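# Put a slip sheet and module into each crate

## Task

In every crate, lay a single slip sheet (thin, flat) flat on the crate's bottom and stand a single module (small metal block) on top of that sheet, keeping the module's current up side facing up; every crate must end upright and flat on the table.

## Robot and tools

Robot: two arms, left_arm and right_arm, each ending in a five-finger hand (the left hand mirrors the right). Base positions in the scene frame: left_arm at (-0.008, +0.366, 0) m, right_arm at (-0.047, -0.462, +0.001) m, both with essentially no rotation. A fixed post stands behind the arms. Loose objects may occasionally get nudged by outside pushes.

Scene frame: origin at table-top height, halfway between the nominal bases; +z up, +x out across the table, +y toward the left_arm side. These axis names do not match image sides. Reported positions (metres), orientations (quat_wxyz) and velocities (m/s, rad/s) are in this frame and may be wrong by a few cm.

Hand point: a point 0.05 m in front of the palm, level with the index finger. Its +z runs along the straight fingers, +y points out of the palm, +x crosses the palm away from the thumb on the right hand and toward the thumb on the left hand. Straight fingers extend about 0.06-0.07 m past the point. With the fingers level, the wrist can sit up to 0.11 m (palm down) or 0.23 m (palm up) below the point and may touch the table first. A bracket on the little-finger side can strike things.

The 28-number row (each value in [-1, 1], always all 28 even if one arm is idle): left dx, dy, dz, rx, ry, rz; left little, ring, middle, index, thumb_bend, thumb_turn, force_limit, speed; then the same 14 for the right arm. The six pose numbers are an offset, not a pose: measured from that arm's Hand target at the start of the action or move, along the Hand target's own axes. 1.0 equals 0.6 m for dx/dy/dz and 180 degrees for rx/ry/rz, which together form one rotation vector. All six at 0 asks nothing new of that arm. Finger numbers are targets: +1 open/straight, -1 curled; thumb_turn -1 places the thumb opposite the fingers, +1 beside the palm. force_limit maps -1..+1 to roughly 0..10 N at the fingertip (0..15 N for the two thumb motors). speed rises from near zero at -1 to full at +0.48 and above; use -0.94 or lower for a soft grip. There is no 'keep' value: to leave a hand unchanged, resend its last commanded eight numbers (or, if none sent yet, its hand_measured six plus hand_force_limit and hand_speed). The thumb opposed can wrap objects about 0.035-0.065 m thick; a thumb-to-index pinch can hold light things up to about 0.08 m.

Tools:
- execute_actions(actions, cameras): actions is a list of actions; each action is up to 15 rows, one per 1/30 s step, the last row held to step 15. Every row in an action counts from the same starting Hand target, so repeating an offset in a new action moves further.
- move(target, speed, blend, stop_force, zero, blocking, cameras): straight-line path toward one row, or a list of up to 15 rows, all offsets counted from the same starting Hand targets. speed in m/s, 0.002-3.6 (default 0.25); turning rate limited to twice that in rad/s. blend in m rounds corners in a list (0 stops at each). stop_force in N, 3-120, ends an arm's path when it feels that much push against its motion; with it, tool numbers must match across the list and blocking=false is not allowed. zero (only with stop_force, default true) re-zeros force first. blocking=false returns early while the move keeps running. Moves cap at 10 s and do not avoid obstacles.
- wait(seconds, cameras): 0-3600 s, sends nothing new.
- stop(cameras): brakes a running move.
- zoom_image(camera, region [x0, y0, x1, y1] in pixels, at most 504x504).
- show_instructions(): shows the reference images.
- zero_wrist_force(arm): arm is left_arm or right_arm.
- finished_scene(scene): ends the scene permanently; scene is 1 or omitted.
Cameras: cam_head_left, cam_head_right, cam_high, cam_low (896x504), cam_left_wrist, cam_right_wrist (672x504). Use ["all"] or a list of names; an empty actions list returns all images by default.

Reading results: Hand target is the last commanded (clipped) pose and the base for the next offsets; the hand point may settle short of it, so send the remainder as an offset. hand_measured, hand_stopped_by (moving, target, force, stalled, fault) and hand_load_n follow the motor order above; a dropped grip shows as hand_load_n near 0. Wrist force/torque are in the hand's own axes. The move: line reports done, off_target, moving, held or fault, plus limits=paced (pose clipped) or limits=held (steps withheld).

Cautions: each step, commanded orientation is clipped to 32 degrees from the measured one. Don't route the wrist close to its own base's vertical axis; go around. Arms are stiff: aiming slightly past a firm contact can trigger a fault stop (torque, or about 150 N net force) lasting 10 s; use slow moves with stop_force for contacts. Keep the arms from pressing each other or gripping the other hand. Avoid drops of even millimetres, releasing moving parts, hard hits, and knocking anything off the table, which fails the task. Long holds or stretched arms heat motors (warning at 70 °C, stop at 85 °C). The result must hold with the robot let go before calling finished_scene.

Each tool is called as a command line: name --argument value for each argument, lists and objects as JSON in quotes; but a table of rows of numbers goes row by row, as --pt "numbers of a row", without its own name.

Reference images:

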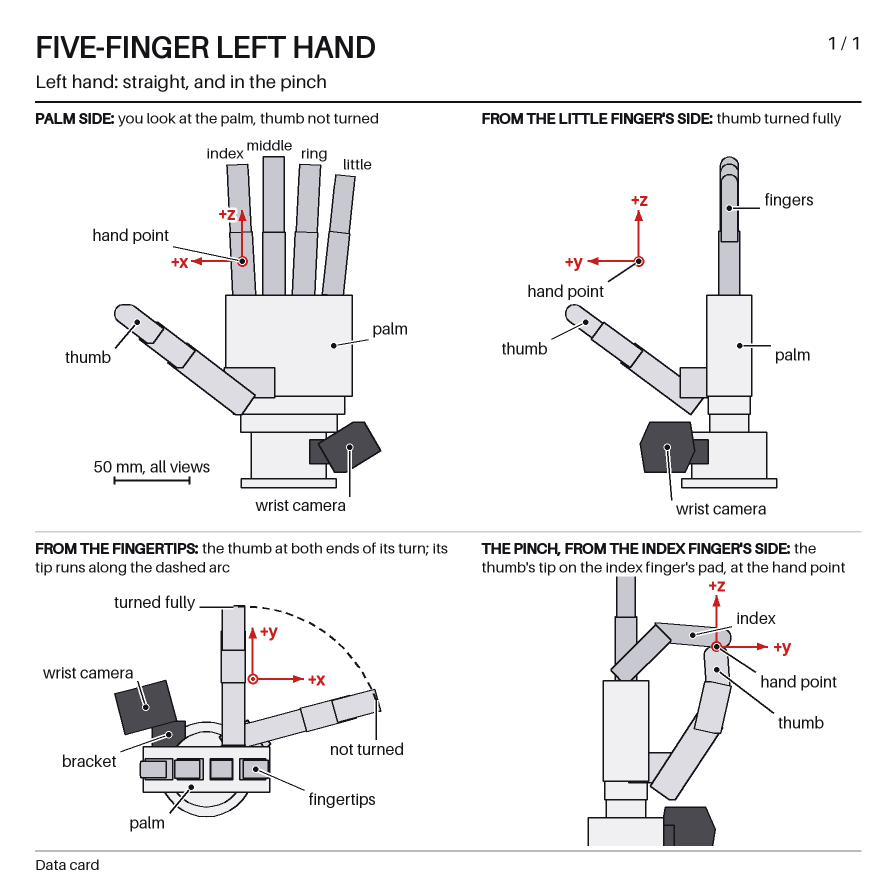

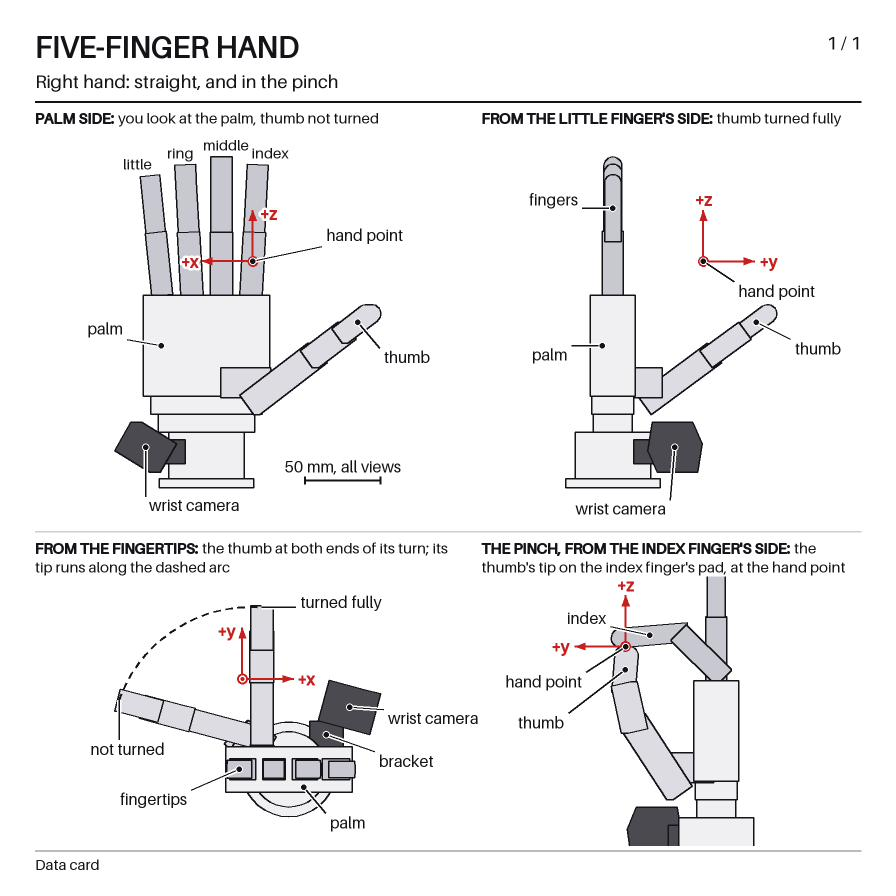

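## Session

execute_actions --actions '[]'

Scene clock: 0.00 s.
left_arm: end_effector_position=(+0.5010, -0.3001, +0.3235) hand_measured=(+1.000, +1.000, +1.000, +1.000, +1.000, +1.000) hand_load_n=(+0.0, +0.0, +0.0, +0.0, +0.0, -0.5) hand_stopped_by=(target, target, target, target, target, target) hand_force_limit=0.00 hand_speed=-0.80 end_effector_quat_wxyz=(+0.071, +0.887, -0.084, +0.448) | right_arm: end_effector_position=(+0.2685, -0.4483, +0.3277) hand_measured=(+1.000, +1.000, +1.000, +1.000, +1.000, +1.000) hand_load_n=(+0.0, +0.0, +0.0, +0.0, +0.0, +0.0) hand_stopped_by=(target, target, target, target, target, target) hand_force_limit=0.00 hand_speed=-0.80 end_effector_quat_wxyz=(-0.094, +0.399, +0.898, -0.158)
Joint positions: left_arm=[2.288 -2.344 -0.668 2.289 -2.046 1.125] | right_arm=[-0.261 -1.549 1.621 1.742 1.852 -0.96]
Joint velocities: within noise
Joint torques (N m): no reading
Wrist force (N): no reading
Wrist torque (N m): no reading
Wrist force, peak (N): no reading
Hand target: left_arm +0.5010, -0.3001, +0.3235; +0.071, +0.887, -0.084, +0.448 | right_arm +0.2685, -0.4483, +0.3277; -0.094, +0.399, +0.898, -0.158

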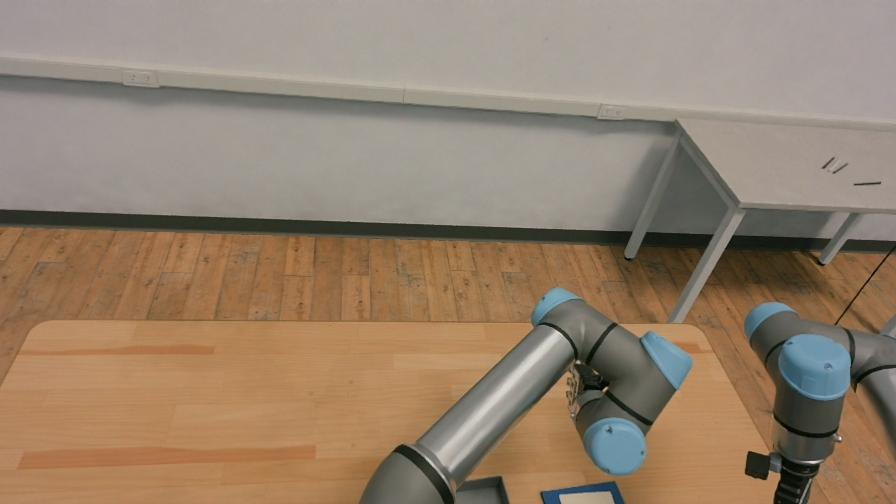

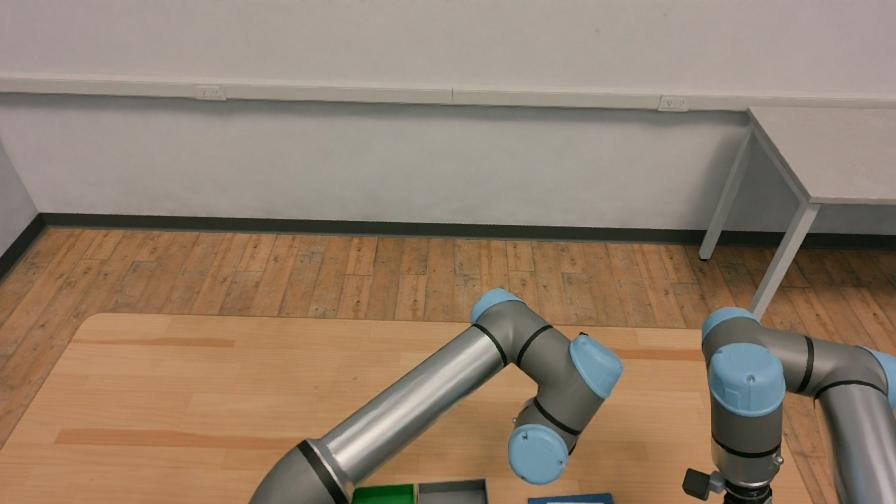

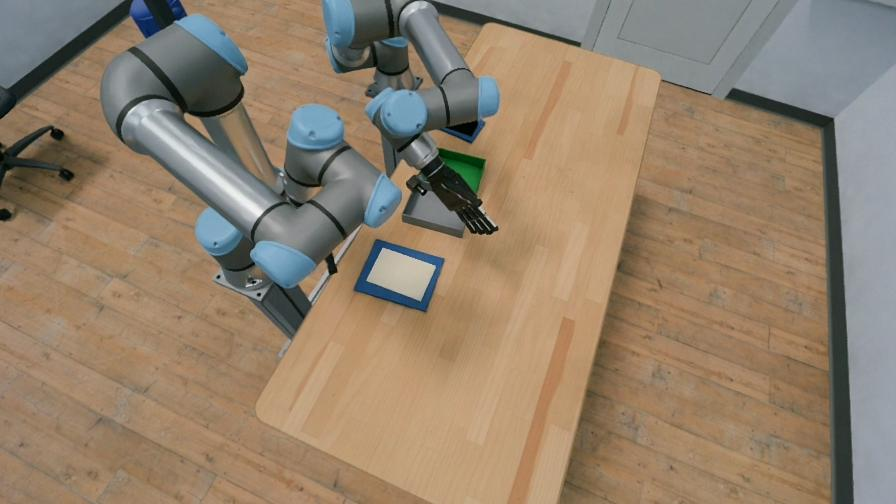

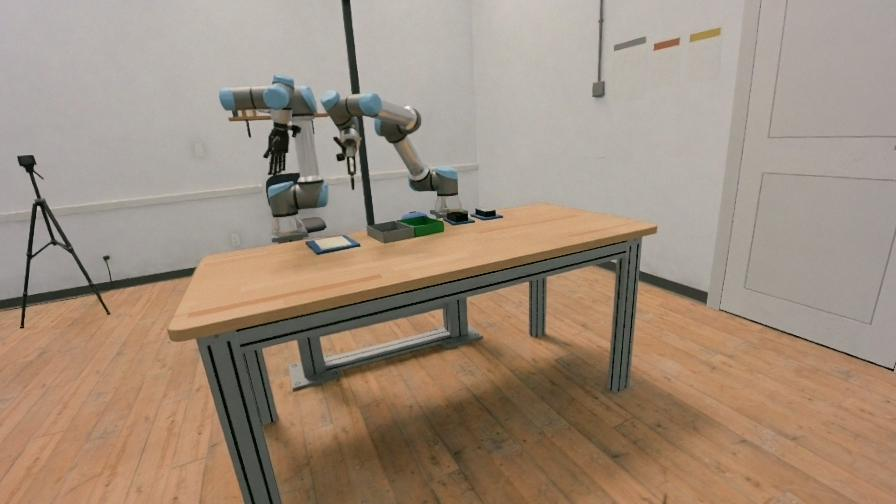

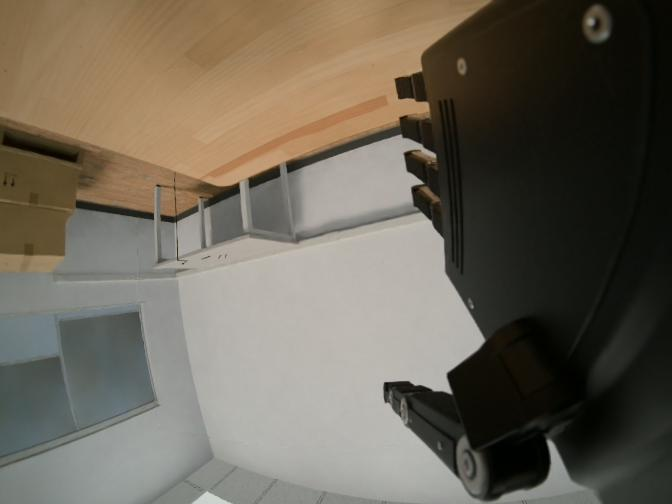

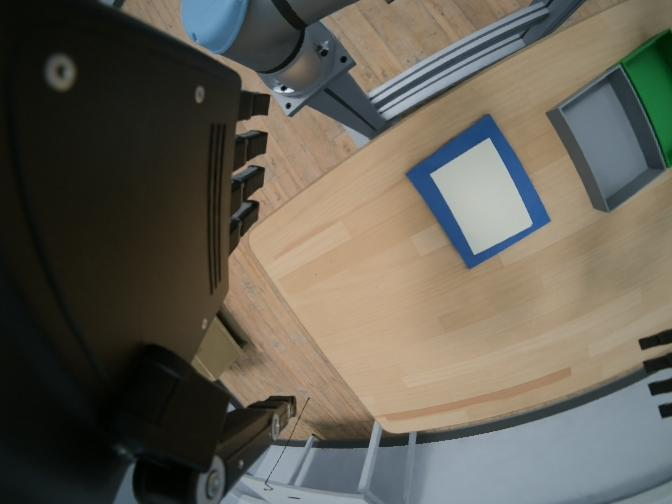

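zoom_image --camera "cam_low" --region '[280, 180, 530, 270]'

zoom_image --camera "cam_high" --region '[330, 80, 530, 330]'

zoom_image --camera "cam_right_wrist" --region '[370, 20, 672, 300]'

show_instructions

Scaled by 2.016 from the camera's image (finer frame: 1280x720).

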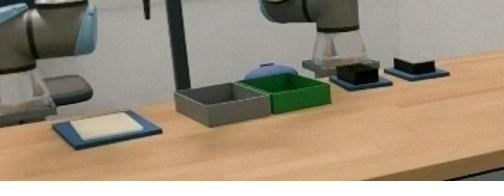

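Scaled by 2.016 from the camera's image (finer frame: 1280x720).

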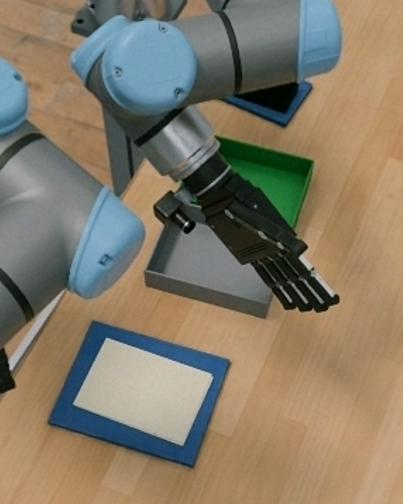

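Scaled by 1.669 from the camera's image (finer frame: 960x720).

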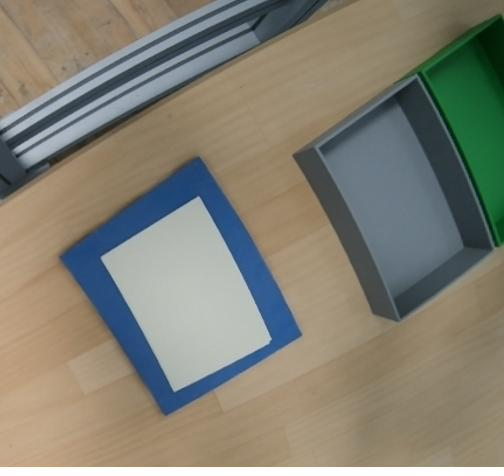

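Reference images for this scene: FIVE-FINGER LEFT HAND page 1, FIVE-FINGER HAND page 1.

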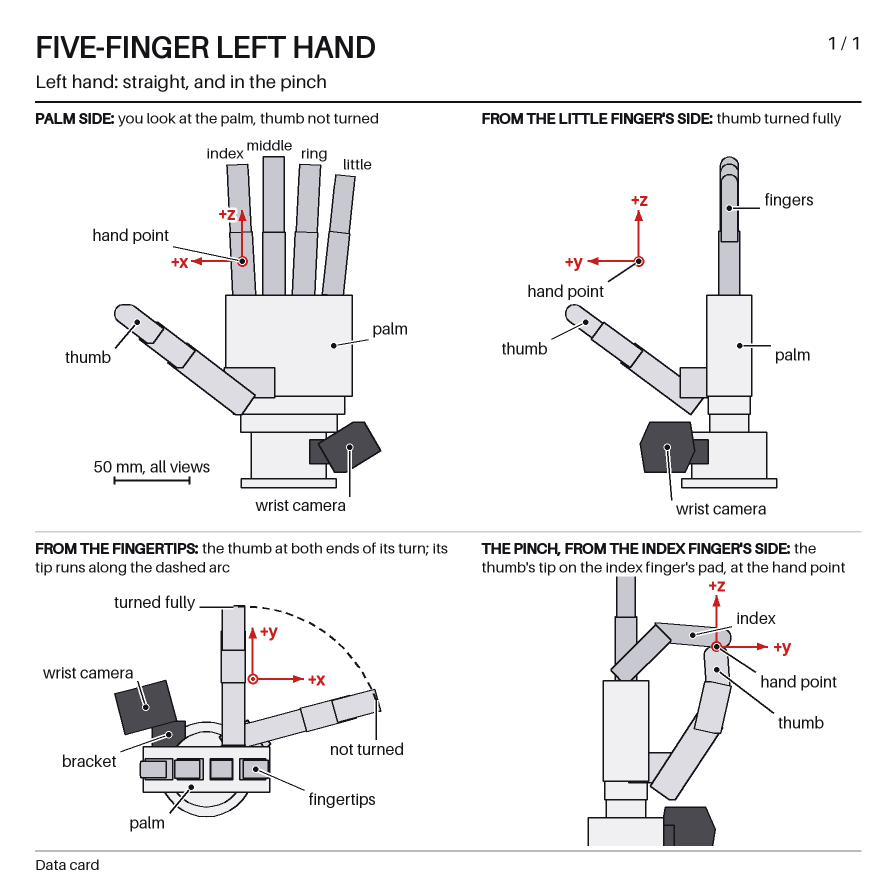

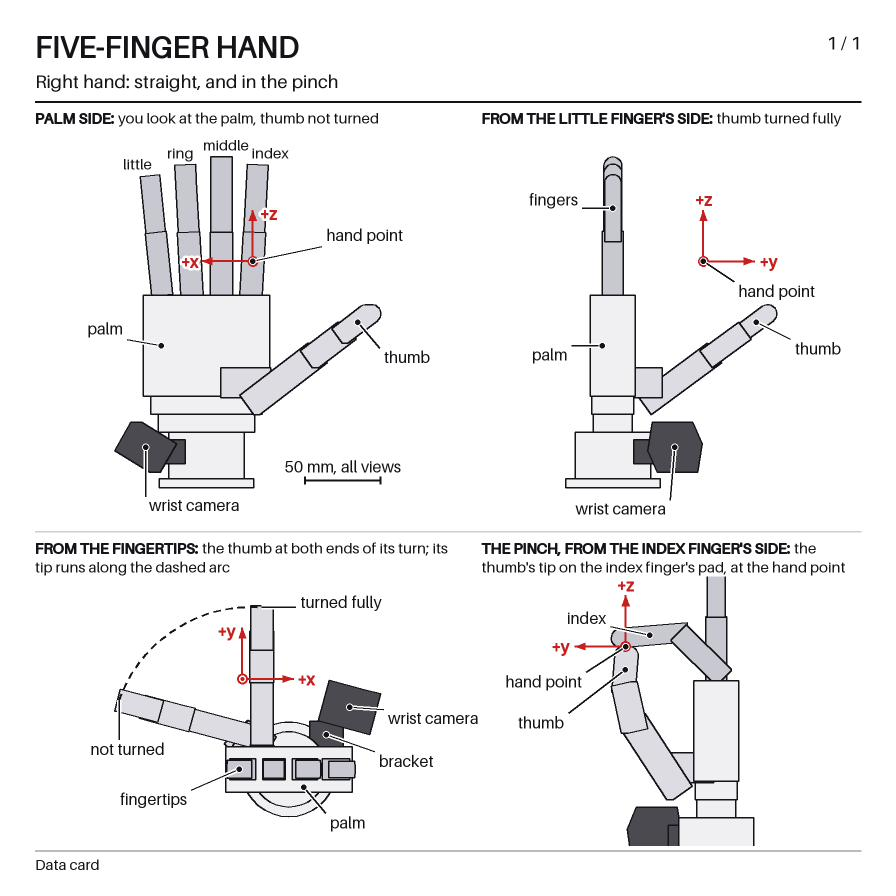

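move --target '[-0.0536,-0.689,-0.36,0.047,-0.297,-0.0557,1,1,1,1,1,1,0,0.4, 0,0,0,-0.1166,-0.017,-0.016,1,1,1,1,1,1,0,0.4]' --cameras '["all"]'

Scene clock: 70.03 s.
left_arm: end_effector_position=(+0.4007, +0.1495, +0.4036) hand_measured=(+1.000, +1.000, +1.000, +1.000, +1.000, +1.000) hand_load_n=(+0.0, +0.5, +0.0, +0.0, +0.0, +0.0) hand_stopped_by=(target, target, target, target, target, target) hand_force_limit=0.00 hand_speed=0.40 end_effector_quat_wxyz=(+0.000, +1.000, +0.000, +0.000) | right_arm: end_effector_position=(+0.2685, -0.4483, +0.3277) hand_measured=(+1.000, +1.000, +1.000, +1.000, +1.000, +1.000) hand_load_n=(+0.0, +0.0, +0.0, +0.0, +0.0, +0.0) hand_stopped_by=(target, target, target, target, target, target) hand_force_limit=0.00 hand_speed=0.40 end_effector_quat_wxyz=(+0.000, +0.383, +0.924, +0.000)
Joint positions: left_arm=[3.08 -1.813 -1.126 1.368 -1.571 1.51] | right_arm=[-0.589 -1.759 1.766 1.564 1.571 -1.373]
Joint torques (N m): left_arm=[7.51 23.38 31.39 -4.75 2.59 2.29] | right_arm=[-3.36 -0.29 -24.3 3.73 0.47 0.21]
Wrist force (N): left_arm=[0.3 -0.4 0.0] | right_arm=[-0.3 -0.4 0.7]
Wrist torque (N m): left_arm=[0.01 0.03 -0.01] | right_arm=[-0.15 0.05 -0.05]
Wrist force, peak (N): left_arm=[0.3 -2.7 -0.6] | right_arm=[-0.1 -0.8 0.7]
Hand target: left_arm +0.4007, +0.1495, +0.4036; +0.000, +1.000, +0.000, +0.000 | right_arm +0.2685, -0.4483, +0.3277; +0.000, +0.383, +0.924, +0.000
Off the commanded pose: left_arm 0.000 m, 0 deg | right_arm 0.000 m, 0 deg.
move: done

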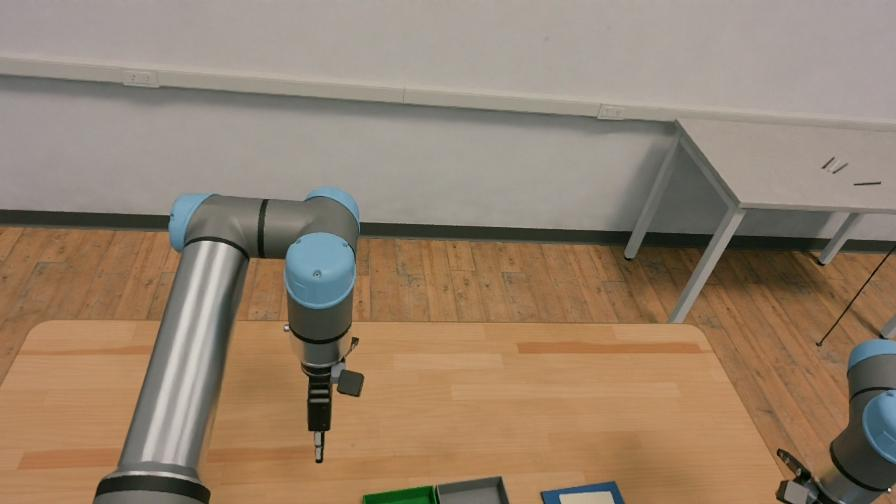

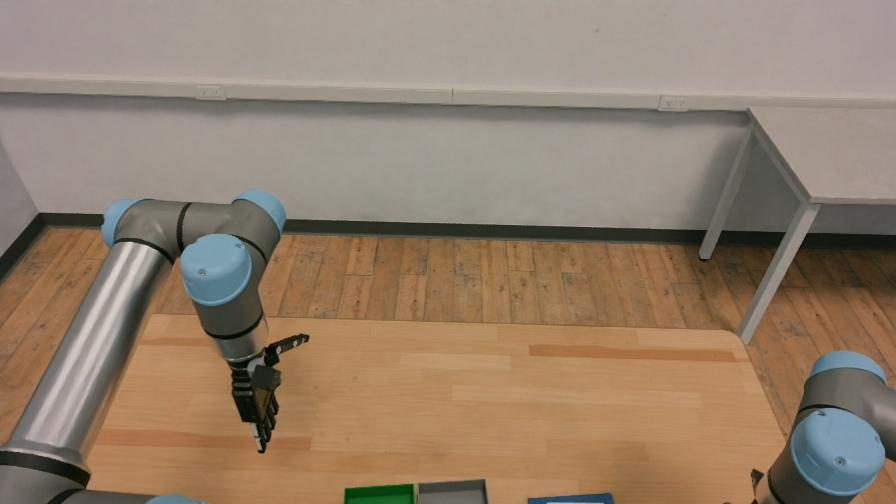

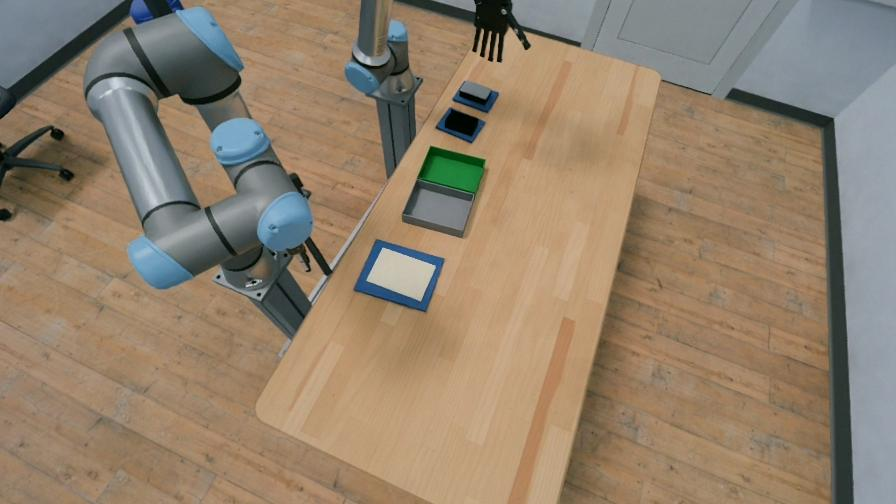

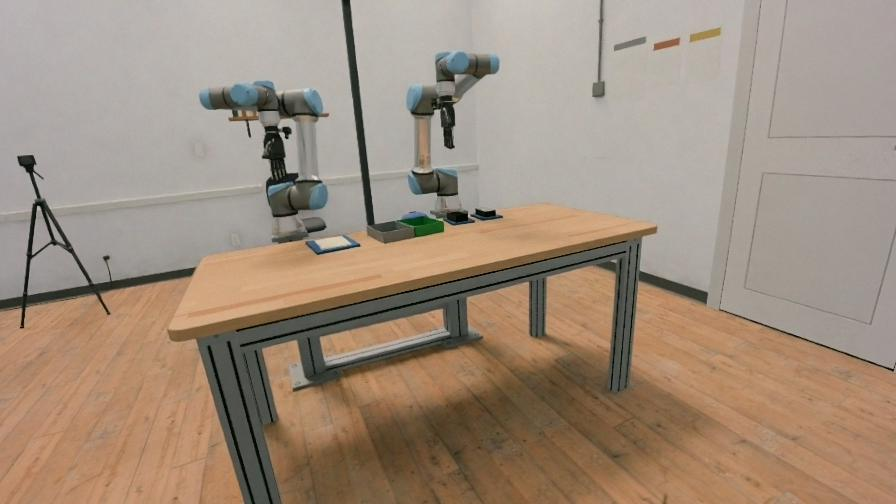

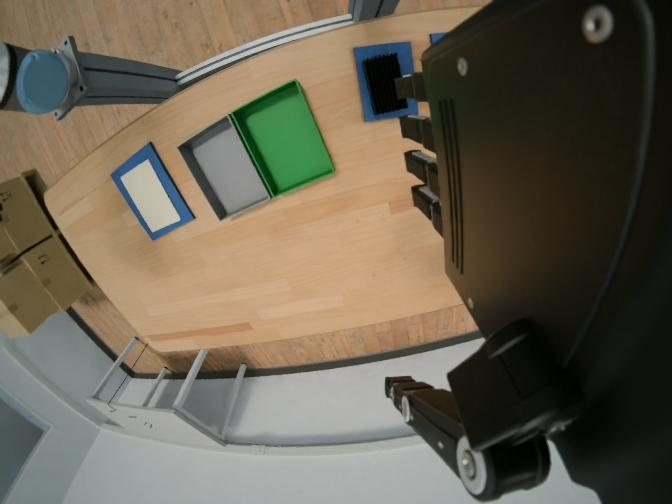

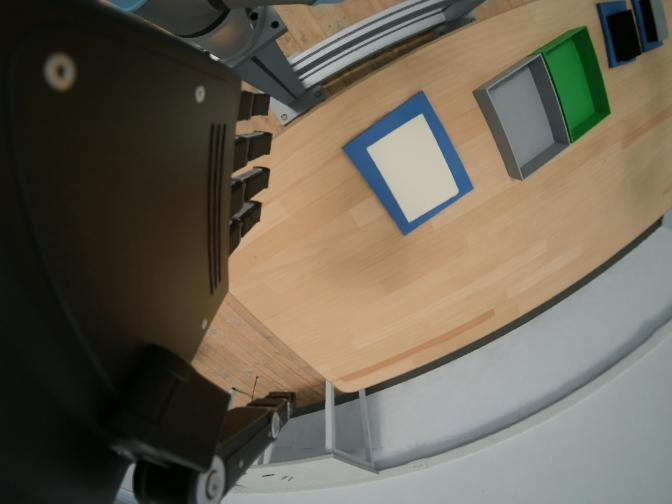

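zoom_image --camera "cam_high" --region '[340, 60, 540, 320]'

zoom_image --camera "cam_low" --region '[290, 190, 530, 270]'

zoom_image --camera "cam_left_wrist" --region '[100, 0, 460, 260]'

zoom_image --camera "cam_right_wrist" --region '[330, 0, 672, 250]'

Scaled by 1.938 from the camera's image (finer frame: 1280x720).

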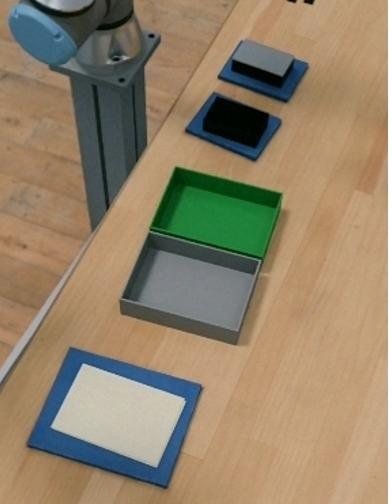

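Scaled by 2.100 from the camera's image (finer frame: 1280x720).

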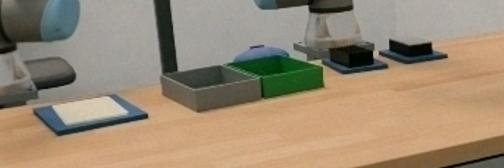

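Scaled by 1.400 from the camera's image (finer frame: 960x720).

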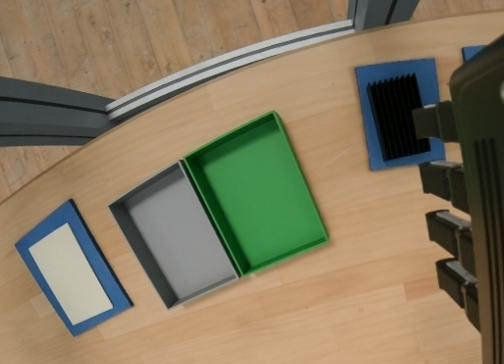

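Scaled by 1.474 from the camera's image (finer frame: 960x720).

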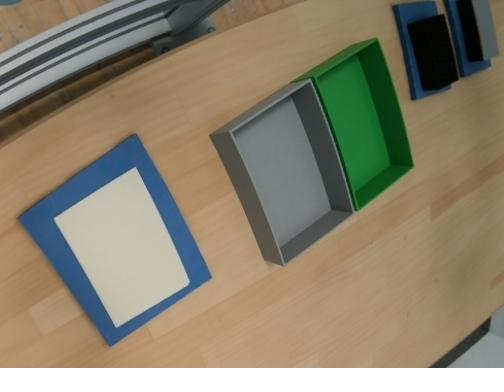

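move --target '[-0.1667,0,0,0,0,0,1,1,1,1,1,1,0,0.4, 0,0,0,0,0,-0.25,1,1,1,1,1,1,0,0.4]' --cameras '["cam_left_wrist","cam_right_wrist","cam_high"]'

Scene clock: 115.80 s.
left_arm: end_effector_position=(+0.3007, +0.1494, +0.4037) hand_measured=(+1.000, +1.000, +1.000, +1.000, +1.000, +1.000) hand_load_n=(+0.0, +0.0, +0.0, +0.0, +0.0, +0.0) hand_stopped_by=(target, target, target, target, target, target) hand_force_limit=0.00 hand_speed=0.40 end_effector_quat_wxyz=(+0.000, +1.000, +0.000, -0.001) | right_arm: end_effector_position=(+0.2686, -0.4483, +0.3277) hand_measured=(+1.000, +1.000, +1.000, +1.000, +1.000, +1.000) hand_load_n=(+0.0, +0.0, +0.0, +0.0, +0.0, +0.0) hand_stopped_by=(target, target, target, target, target, target) hand_force_limit=0.00 hand_speed=0.40 end_effector_quat_wxyz=(+0.000, +0.000, +1.000, +0.000) end_effector_velocity=(+0.000, +0.000, +0.000) end_effector_angular_velocity=(-0.001, +0.000, +0.006)
Joint positions: left_arm=[3.059 -1.577 -1.394 1.4 -1.571 1.489] | right_arm=[-0.644 -1.657 1.679 1.548 1.571 -2.213]
Joint velocities: left_arm=[within noise] | right_arm=[0 0 -0.001 0.001 0.001 -0.006]
Joint torques (N m): left_arm=[5.5 21.73 29.37 -0.26 -0.07 2.18] | right_arm=[-7.28 -22.9 -11.21 2.41 -0.18 -2.36]
Wrist force (N): left_arm=[0.2 -0.7 -0.2] | right_arm=[-0.3 -0.4 0.6]
Wrist torque (N m): left_arm=[-0.05 0.04 0.00] | right_arm=[-0.11 0.05 0.00]
Wrist force, peak (N): left_arm=[0.5 -0.9 0.2] | right_arm=[-0.3 -0.7 0.8]
Hand target: left_arm +0.3007, +0.1494, +0.4037; +0.000, +1.000, +0.000, +0.000 | right_arm +0.2685, -0.4483, +0.3277; +0.000, +0.000, +1.000, +0.000
Off the commanded pose: left_arm 0.000 m, 0 deg | right_arm 0.000 m, 0 deg.
move: done
Images, in order (width x height): cam_high 896x504, cam_left_wrist 672x504, cam_right_wrist 672x504.

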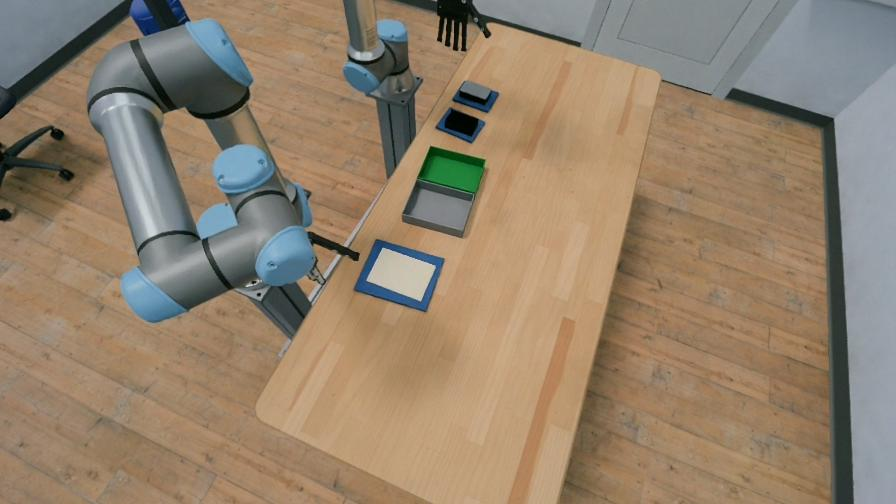

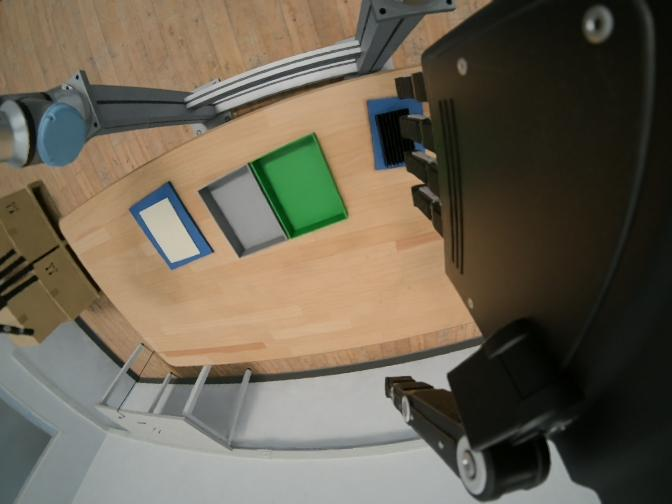

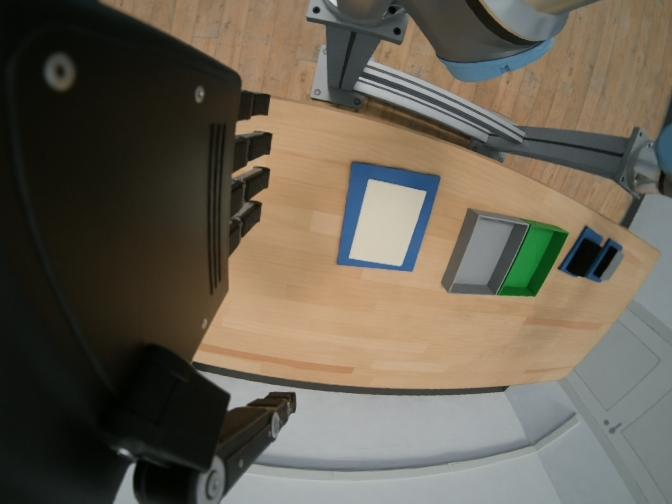

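zoom_image --camera "cam_left_wrist" --region '[340, 50, 520, 260]'

zoom_image --camera "cam_left_wrist" --region '[120, 100, 460, 300]'

zoom_image --camera "cam_right_wrist" --region '[230, 70, 640, 420]'

Scaled by 2.400 from the camera's image (finer frame: 960x720).

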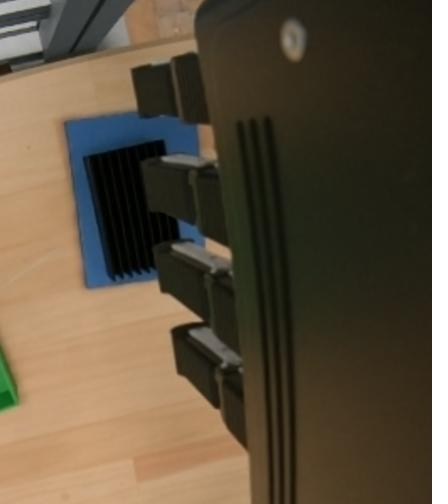

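Scaled by 1.482 from the camera's image (finer frame: 960x720).

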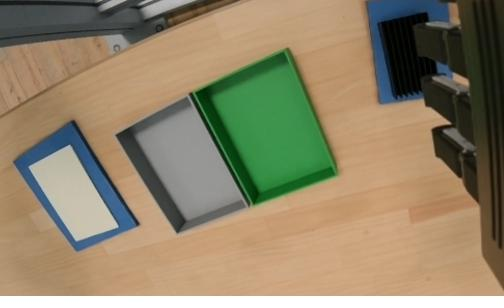

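Scaled by 1.229 from the camera's image (finer frame: 960x720).

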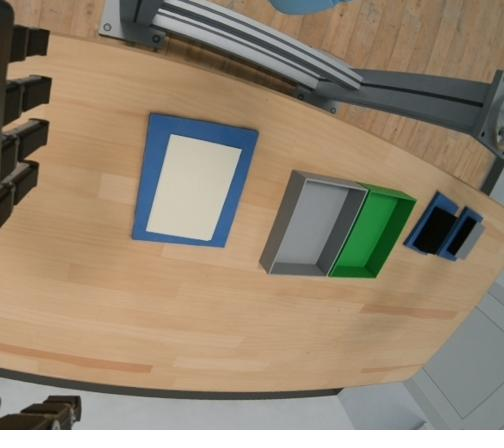

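move --target '[0.2183,0.2633,0.307,0,0,0,1,1,1,1,1,1,0,0.4, 0,0,0,0,0,0,1,1,1,1,1,1,0,0.4]' --cameras '["cam_left_wrist"]'

zoom_image --camera "cam_left_wrist" --region '[200, 60, 440, 240]'

Scene clock: 393.47 s.
left_arm: end_effector_position=(+0.4315, -0.0084, +0.2194) hand_measured=(+1.000, +1.000, +1.000, +1.000, +1.000, +1.000) hand_load_n=(+0.0, +0.0, +0.0, +0.0, +0.0, +0.5) hand_stopped_by=(target, target, target, target, target, target) hand_force_limit=0.00 hand_speed=0.40 end_effector_quat_wxyz=(+0.000, +1.000, +0.000, -0.001) end_effector_velocity=(+0.001, +0.001, -0.003) end_effector_angular_velocity=(+0.002, +0.005, +0.003) | right_arm: end_effector_position=(+0.2685, -0.4483, +0.3277) hand_measured=(+1.000, +1.000, +1.000, +1.000, +1.000, +1.000) hand_load_n=(+0.0, +0.0, +0.0, +0.0, +0.0, +0.0) hand_stopped_by=(target, target, target, target, target, target) hand_force_limit=0.00 hand_speed=0.40 end_effector_quat_wxyz=(+0.000, +0.000, +1.000, +0.000)
Joint positions: left_arm=[2.746 -2.089 -1.212 1.729 -1.571 1.176] | right_arm=[-0.644 -1.657 1.679 1.549 1.571 -2.213]
Joint velocities: left_arm=[0.003 -0.006 0 0 0 0] | right_arm=[within noise]
Joint torques (N m): left_arm=[-4.03 34.15 23.53 -2.21 -1.56 0.37] | right_arm=[-6.03 -22.62 -10.59 2.66 1.91 -0.7]
Wrist force (N): left_arm=[0.3 -0.4 0.1] | right_arm=[-0.2 -0.4 0.8]
Wrist torque (N m): left_arm=[0.01 0.01 -0.14] | right_arm=[-0.12 0.03 0.04]
Wrist force, peak (N): left_arm=[-0.9 -1.9 -1.7] | right_arm=[-0.2 -0.4 0.8]
Hand target: left_arm +0.4316, -0.0085, +0.2194; +0.000, +1.000, +0.000, +0.000 | right_arm +0.2685, -0.4483, +0.3277; +0.000, +0.000, +1.000, +0.000
Off the commanded pose: left_arm 0.000 m, 0 deg | right_arm 0.000 m, 0 deg.
move: done

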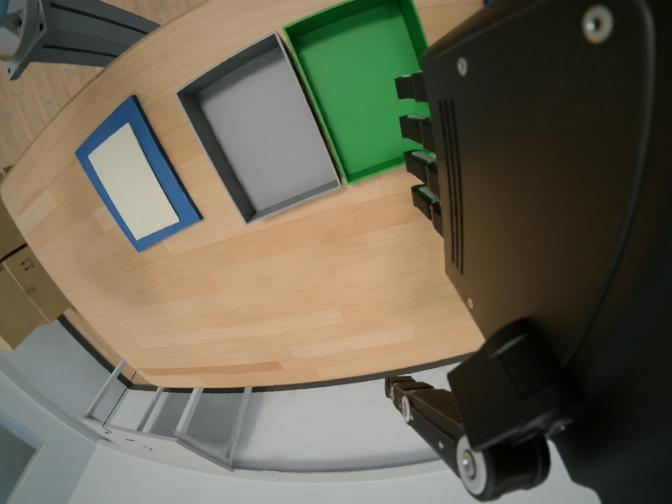

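Scaled by 2.100 from the camera's image (finer frame: 960x720).

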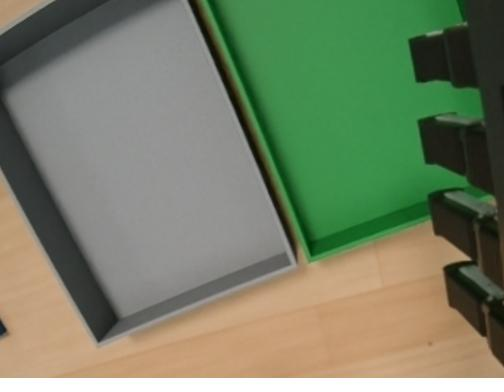

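zoom_image --camera "cam_left_wrist" --region '[60, 0, 460, 260]'

move --target '[0,0,-0.2,0,0,0,1,1,1,1,1,1,0,0.4, 0,0,0,0,0,0,1,1,1,1,1,1,0,0.4]' --cameras '["cam_left_wrist"]'

zoom_image --camera "cam_left_wrist" --region '[60, 0, 460, 260]'

Scaled by 1.260 from the camera's image (finer frame: 960x720).

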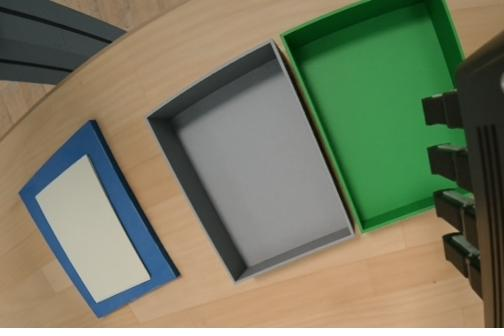

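Scene clock: 469.13 s.
left_arm: end_effector_position=(+0.4318, -0.0085, +0.3393) hand_measured=(+1.000, +1.000, +1.000, +1.000, +1.000, +1.000) hand_load_n=(+0.0, +0.0, +0.0, +0.0, +0.0, +0.0) hand_stopped_by=(target, target, target, target, target, target) hand_force_limit=0.00 hand_speed=0.40 end_effector_quat_wxyz=(+0.000, +1.000, +0.000, +0.000) | right_arm: end_effector_position=(+0.2685, -0.4483, +0.3277) hand_measured=(+1.000, +1.000, +1.000, +1.000, +1.000, +1.000) hand_load_n=(+0.0, +0.0, +0.0, +0.0, +0.0, +0.0) hand_stopped_by=(target, target, target, target, target, target) hand_force_limit=0.00 hand_speed=0.40 end_effector_quat_wxyz=(+0.000, +0.000, +1.000, +0.000)
Joint positions: left_arm=[2.746 -2.087 -0.907 1.423 -1.57 1.176] | right_arm=[-0.644 -1.657 1.679 1.549 1.571 -2.213]
Joint torques (N m): left_arm=[-8.73 45.29 30.84 -4.86 -2.13 -0.97] | right_arm=[-1.45 -22.59 -11.46 2.47 1.79 1.69]
Wrist force (N): left_arm=[0.3 -0.3 0.0] | right_arm=[-0.3 -0.3 0.6]
Wrist torque (N m): left_arm=[0.03 0.00 -0.17] | right_arm=[-0.10 0.06 0.04]
Wrist force, peak (N): left_arm=[0.4 -0.6 2.0] | right_arm=[-0.3 -0.4 0.8]
Hand target: left_arm +0.4317, -0.0085, +0.3394; +0.000, +1.000, +0.000, +0.000 | right_arm +0.2685, -0.4483, +0.3277; +0.000, +0.000, +1.000, +0.000
Off the commanded pose: left_arm 0.000 m, 0 deg | right_arm 0.000 m, 0 deg.
move: done

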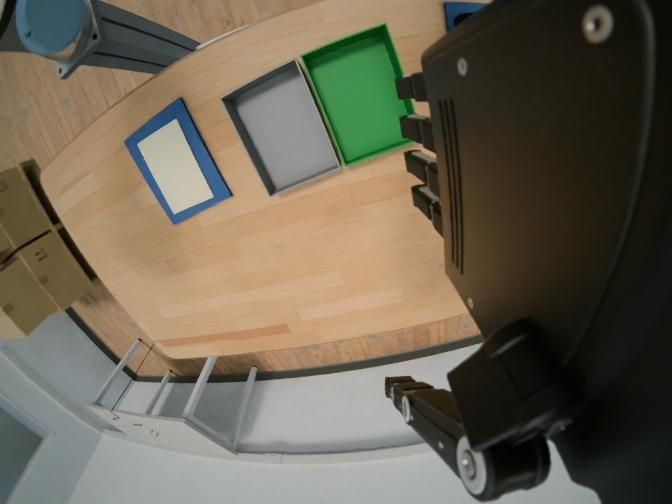

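Scaled by 1.260 from the camera's image (finer frame: 960x720).

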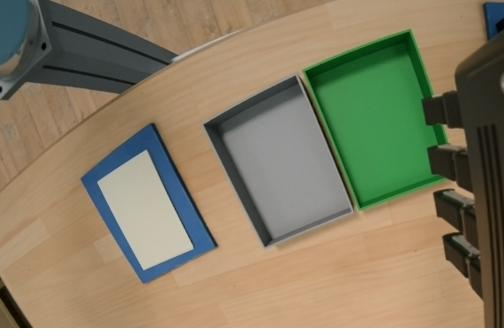

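move --target '[-0.05,-0.2633,0,0,0,0,1,1,1,1,1,1,0,0.4, -0.219,0.197,0.163,0,0,0,1,1,1,1,1,1,0,0.4]' --cameras '["cam_right_wrist","cam_left_wrist","cam_high"]'

zoom_image --camera "cam_right_wrist" --region '[200, 40, 450, 240]'

zoom_image --camera "cam_left_wrist" --region '[240, 0, 460, 180]'

Scene clock: 624.57 s.
left_arm: end_effector_position=(+0.4017, +0.1494, +0.3394) hand_measured=(+1.000, +1.000, +1.000, +1.000, +1.000, +1.000) hand_load_n=(+0.0, +0.0, +0.0, +0.0, +0.0, +0.0) hand_stopped_by=(target, target, target, target, target, target) hand_force_limit=0.00 hand_speed=0.40 end_effector_quat_wxyz=(+0.000, +1.000, +0.000, +0.000) end_effector_velocity=(+0.000, +0.002, +0.001) end_effector_angular_velocity=(+0.000, -0.002, +0.001) | right_arm: end_effector_position=(+0.3999, -0.3303, +0.2299) hand_measured=(+1.000, +1.000, +1.000, +1.000, +1.000, +1.000) hand_load_n=(+0.0, +0.0, +0.0, +0.0, +0.0, +0.0) hand_stopped_by=(target, target, target, target, target, target) hand_force_limit=0.00 hand_speed=0.40 end_effector_quat_wxyz=(+0.000, +0.000, +1.000, +0.000)
Joint positions: left_arm=[3.08 -1.797 -1.312 1.537 -1.571 1.51] | right_arm=[-0.152 -1.287 1.522 1.336 1.571 -1.722]
Joint velocities: left_arm=[0.005 0.002 0 0 0 0.003] | right_arm=[within noise]
Joint torques (N m): left_arm=[7.06 34.24 13.62 -4.77 -0.14 2.26] | right_arm=[6.92 -20.84 -22.32 1.76 -0.39 2.08]
Wrist force (N): left_arm=[0.0 -0.4 0.0] | right_arm=[0.1 0.1 0.6]
Wrist torque (N m): left_arm=[0.01 0.10 -0.02] | right_arm=[-0.09 0.04 0.16]
Wrist force, peak (N): left_arm=[-0.4 -2.4 -0.2] | right_arm=[-1.3 1.5 1.8]
Hand target: left_arm +0.4016, +0.1495, +0.3394; +0.000, +1.000, +0.000, +0.000 | right_arm +0.4000, -0.3302, +0.2299; +0.000, +0.000, +1.000, +0.000
Off the commanded pose: left_arm 0.000 m, 0 deg | right_arm 0.000 m, 0 deg.
move: done
Images, in order (width x height): cam_high 896x504, cam_left_wrist 672x504, cam_right_wrist 672x504.

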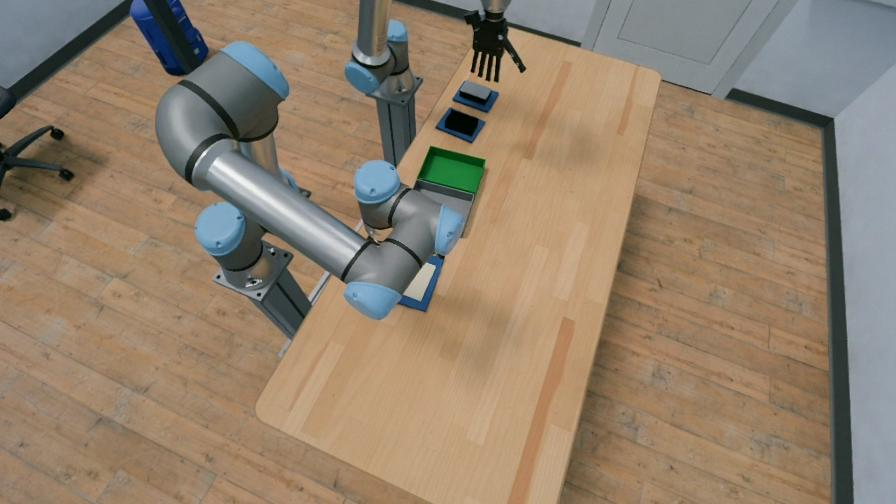

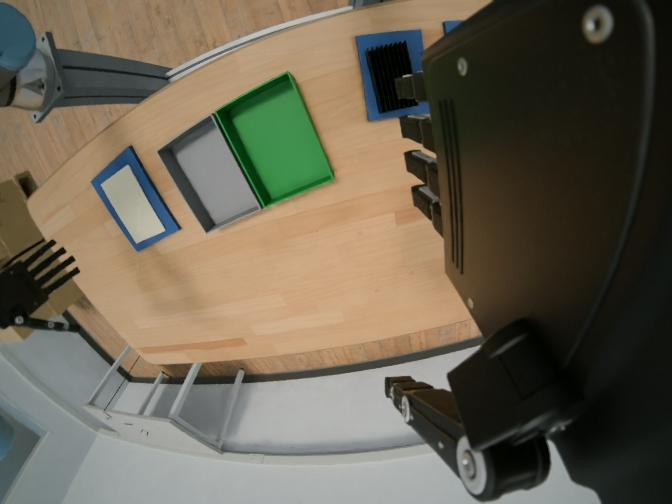

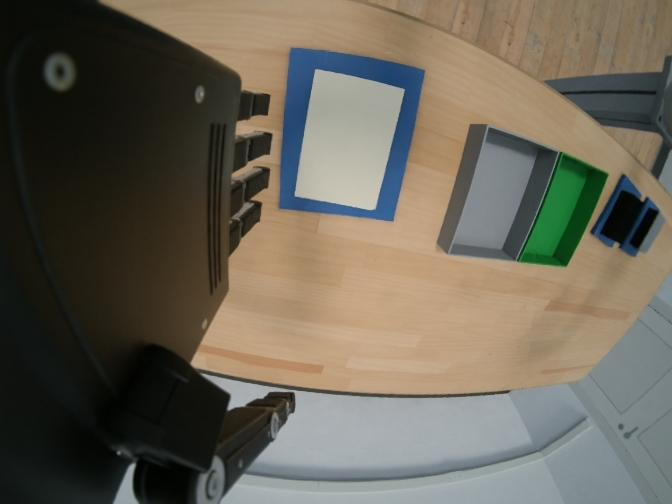

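Scaled by 2.016 from the camera's image (finer frame: 960x720).

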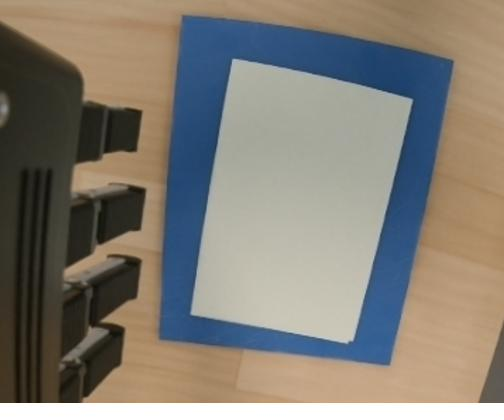

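Scaled by 2.291 from the camera's image (finer frame: 960x720).

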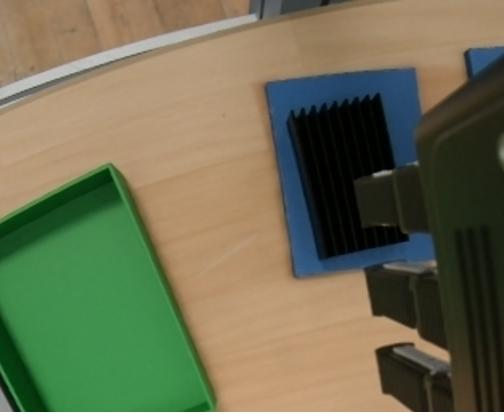

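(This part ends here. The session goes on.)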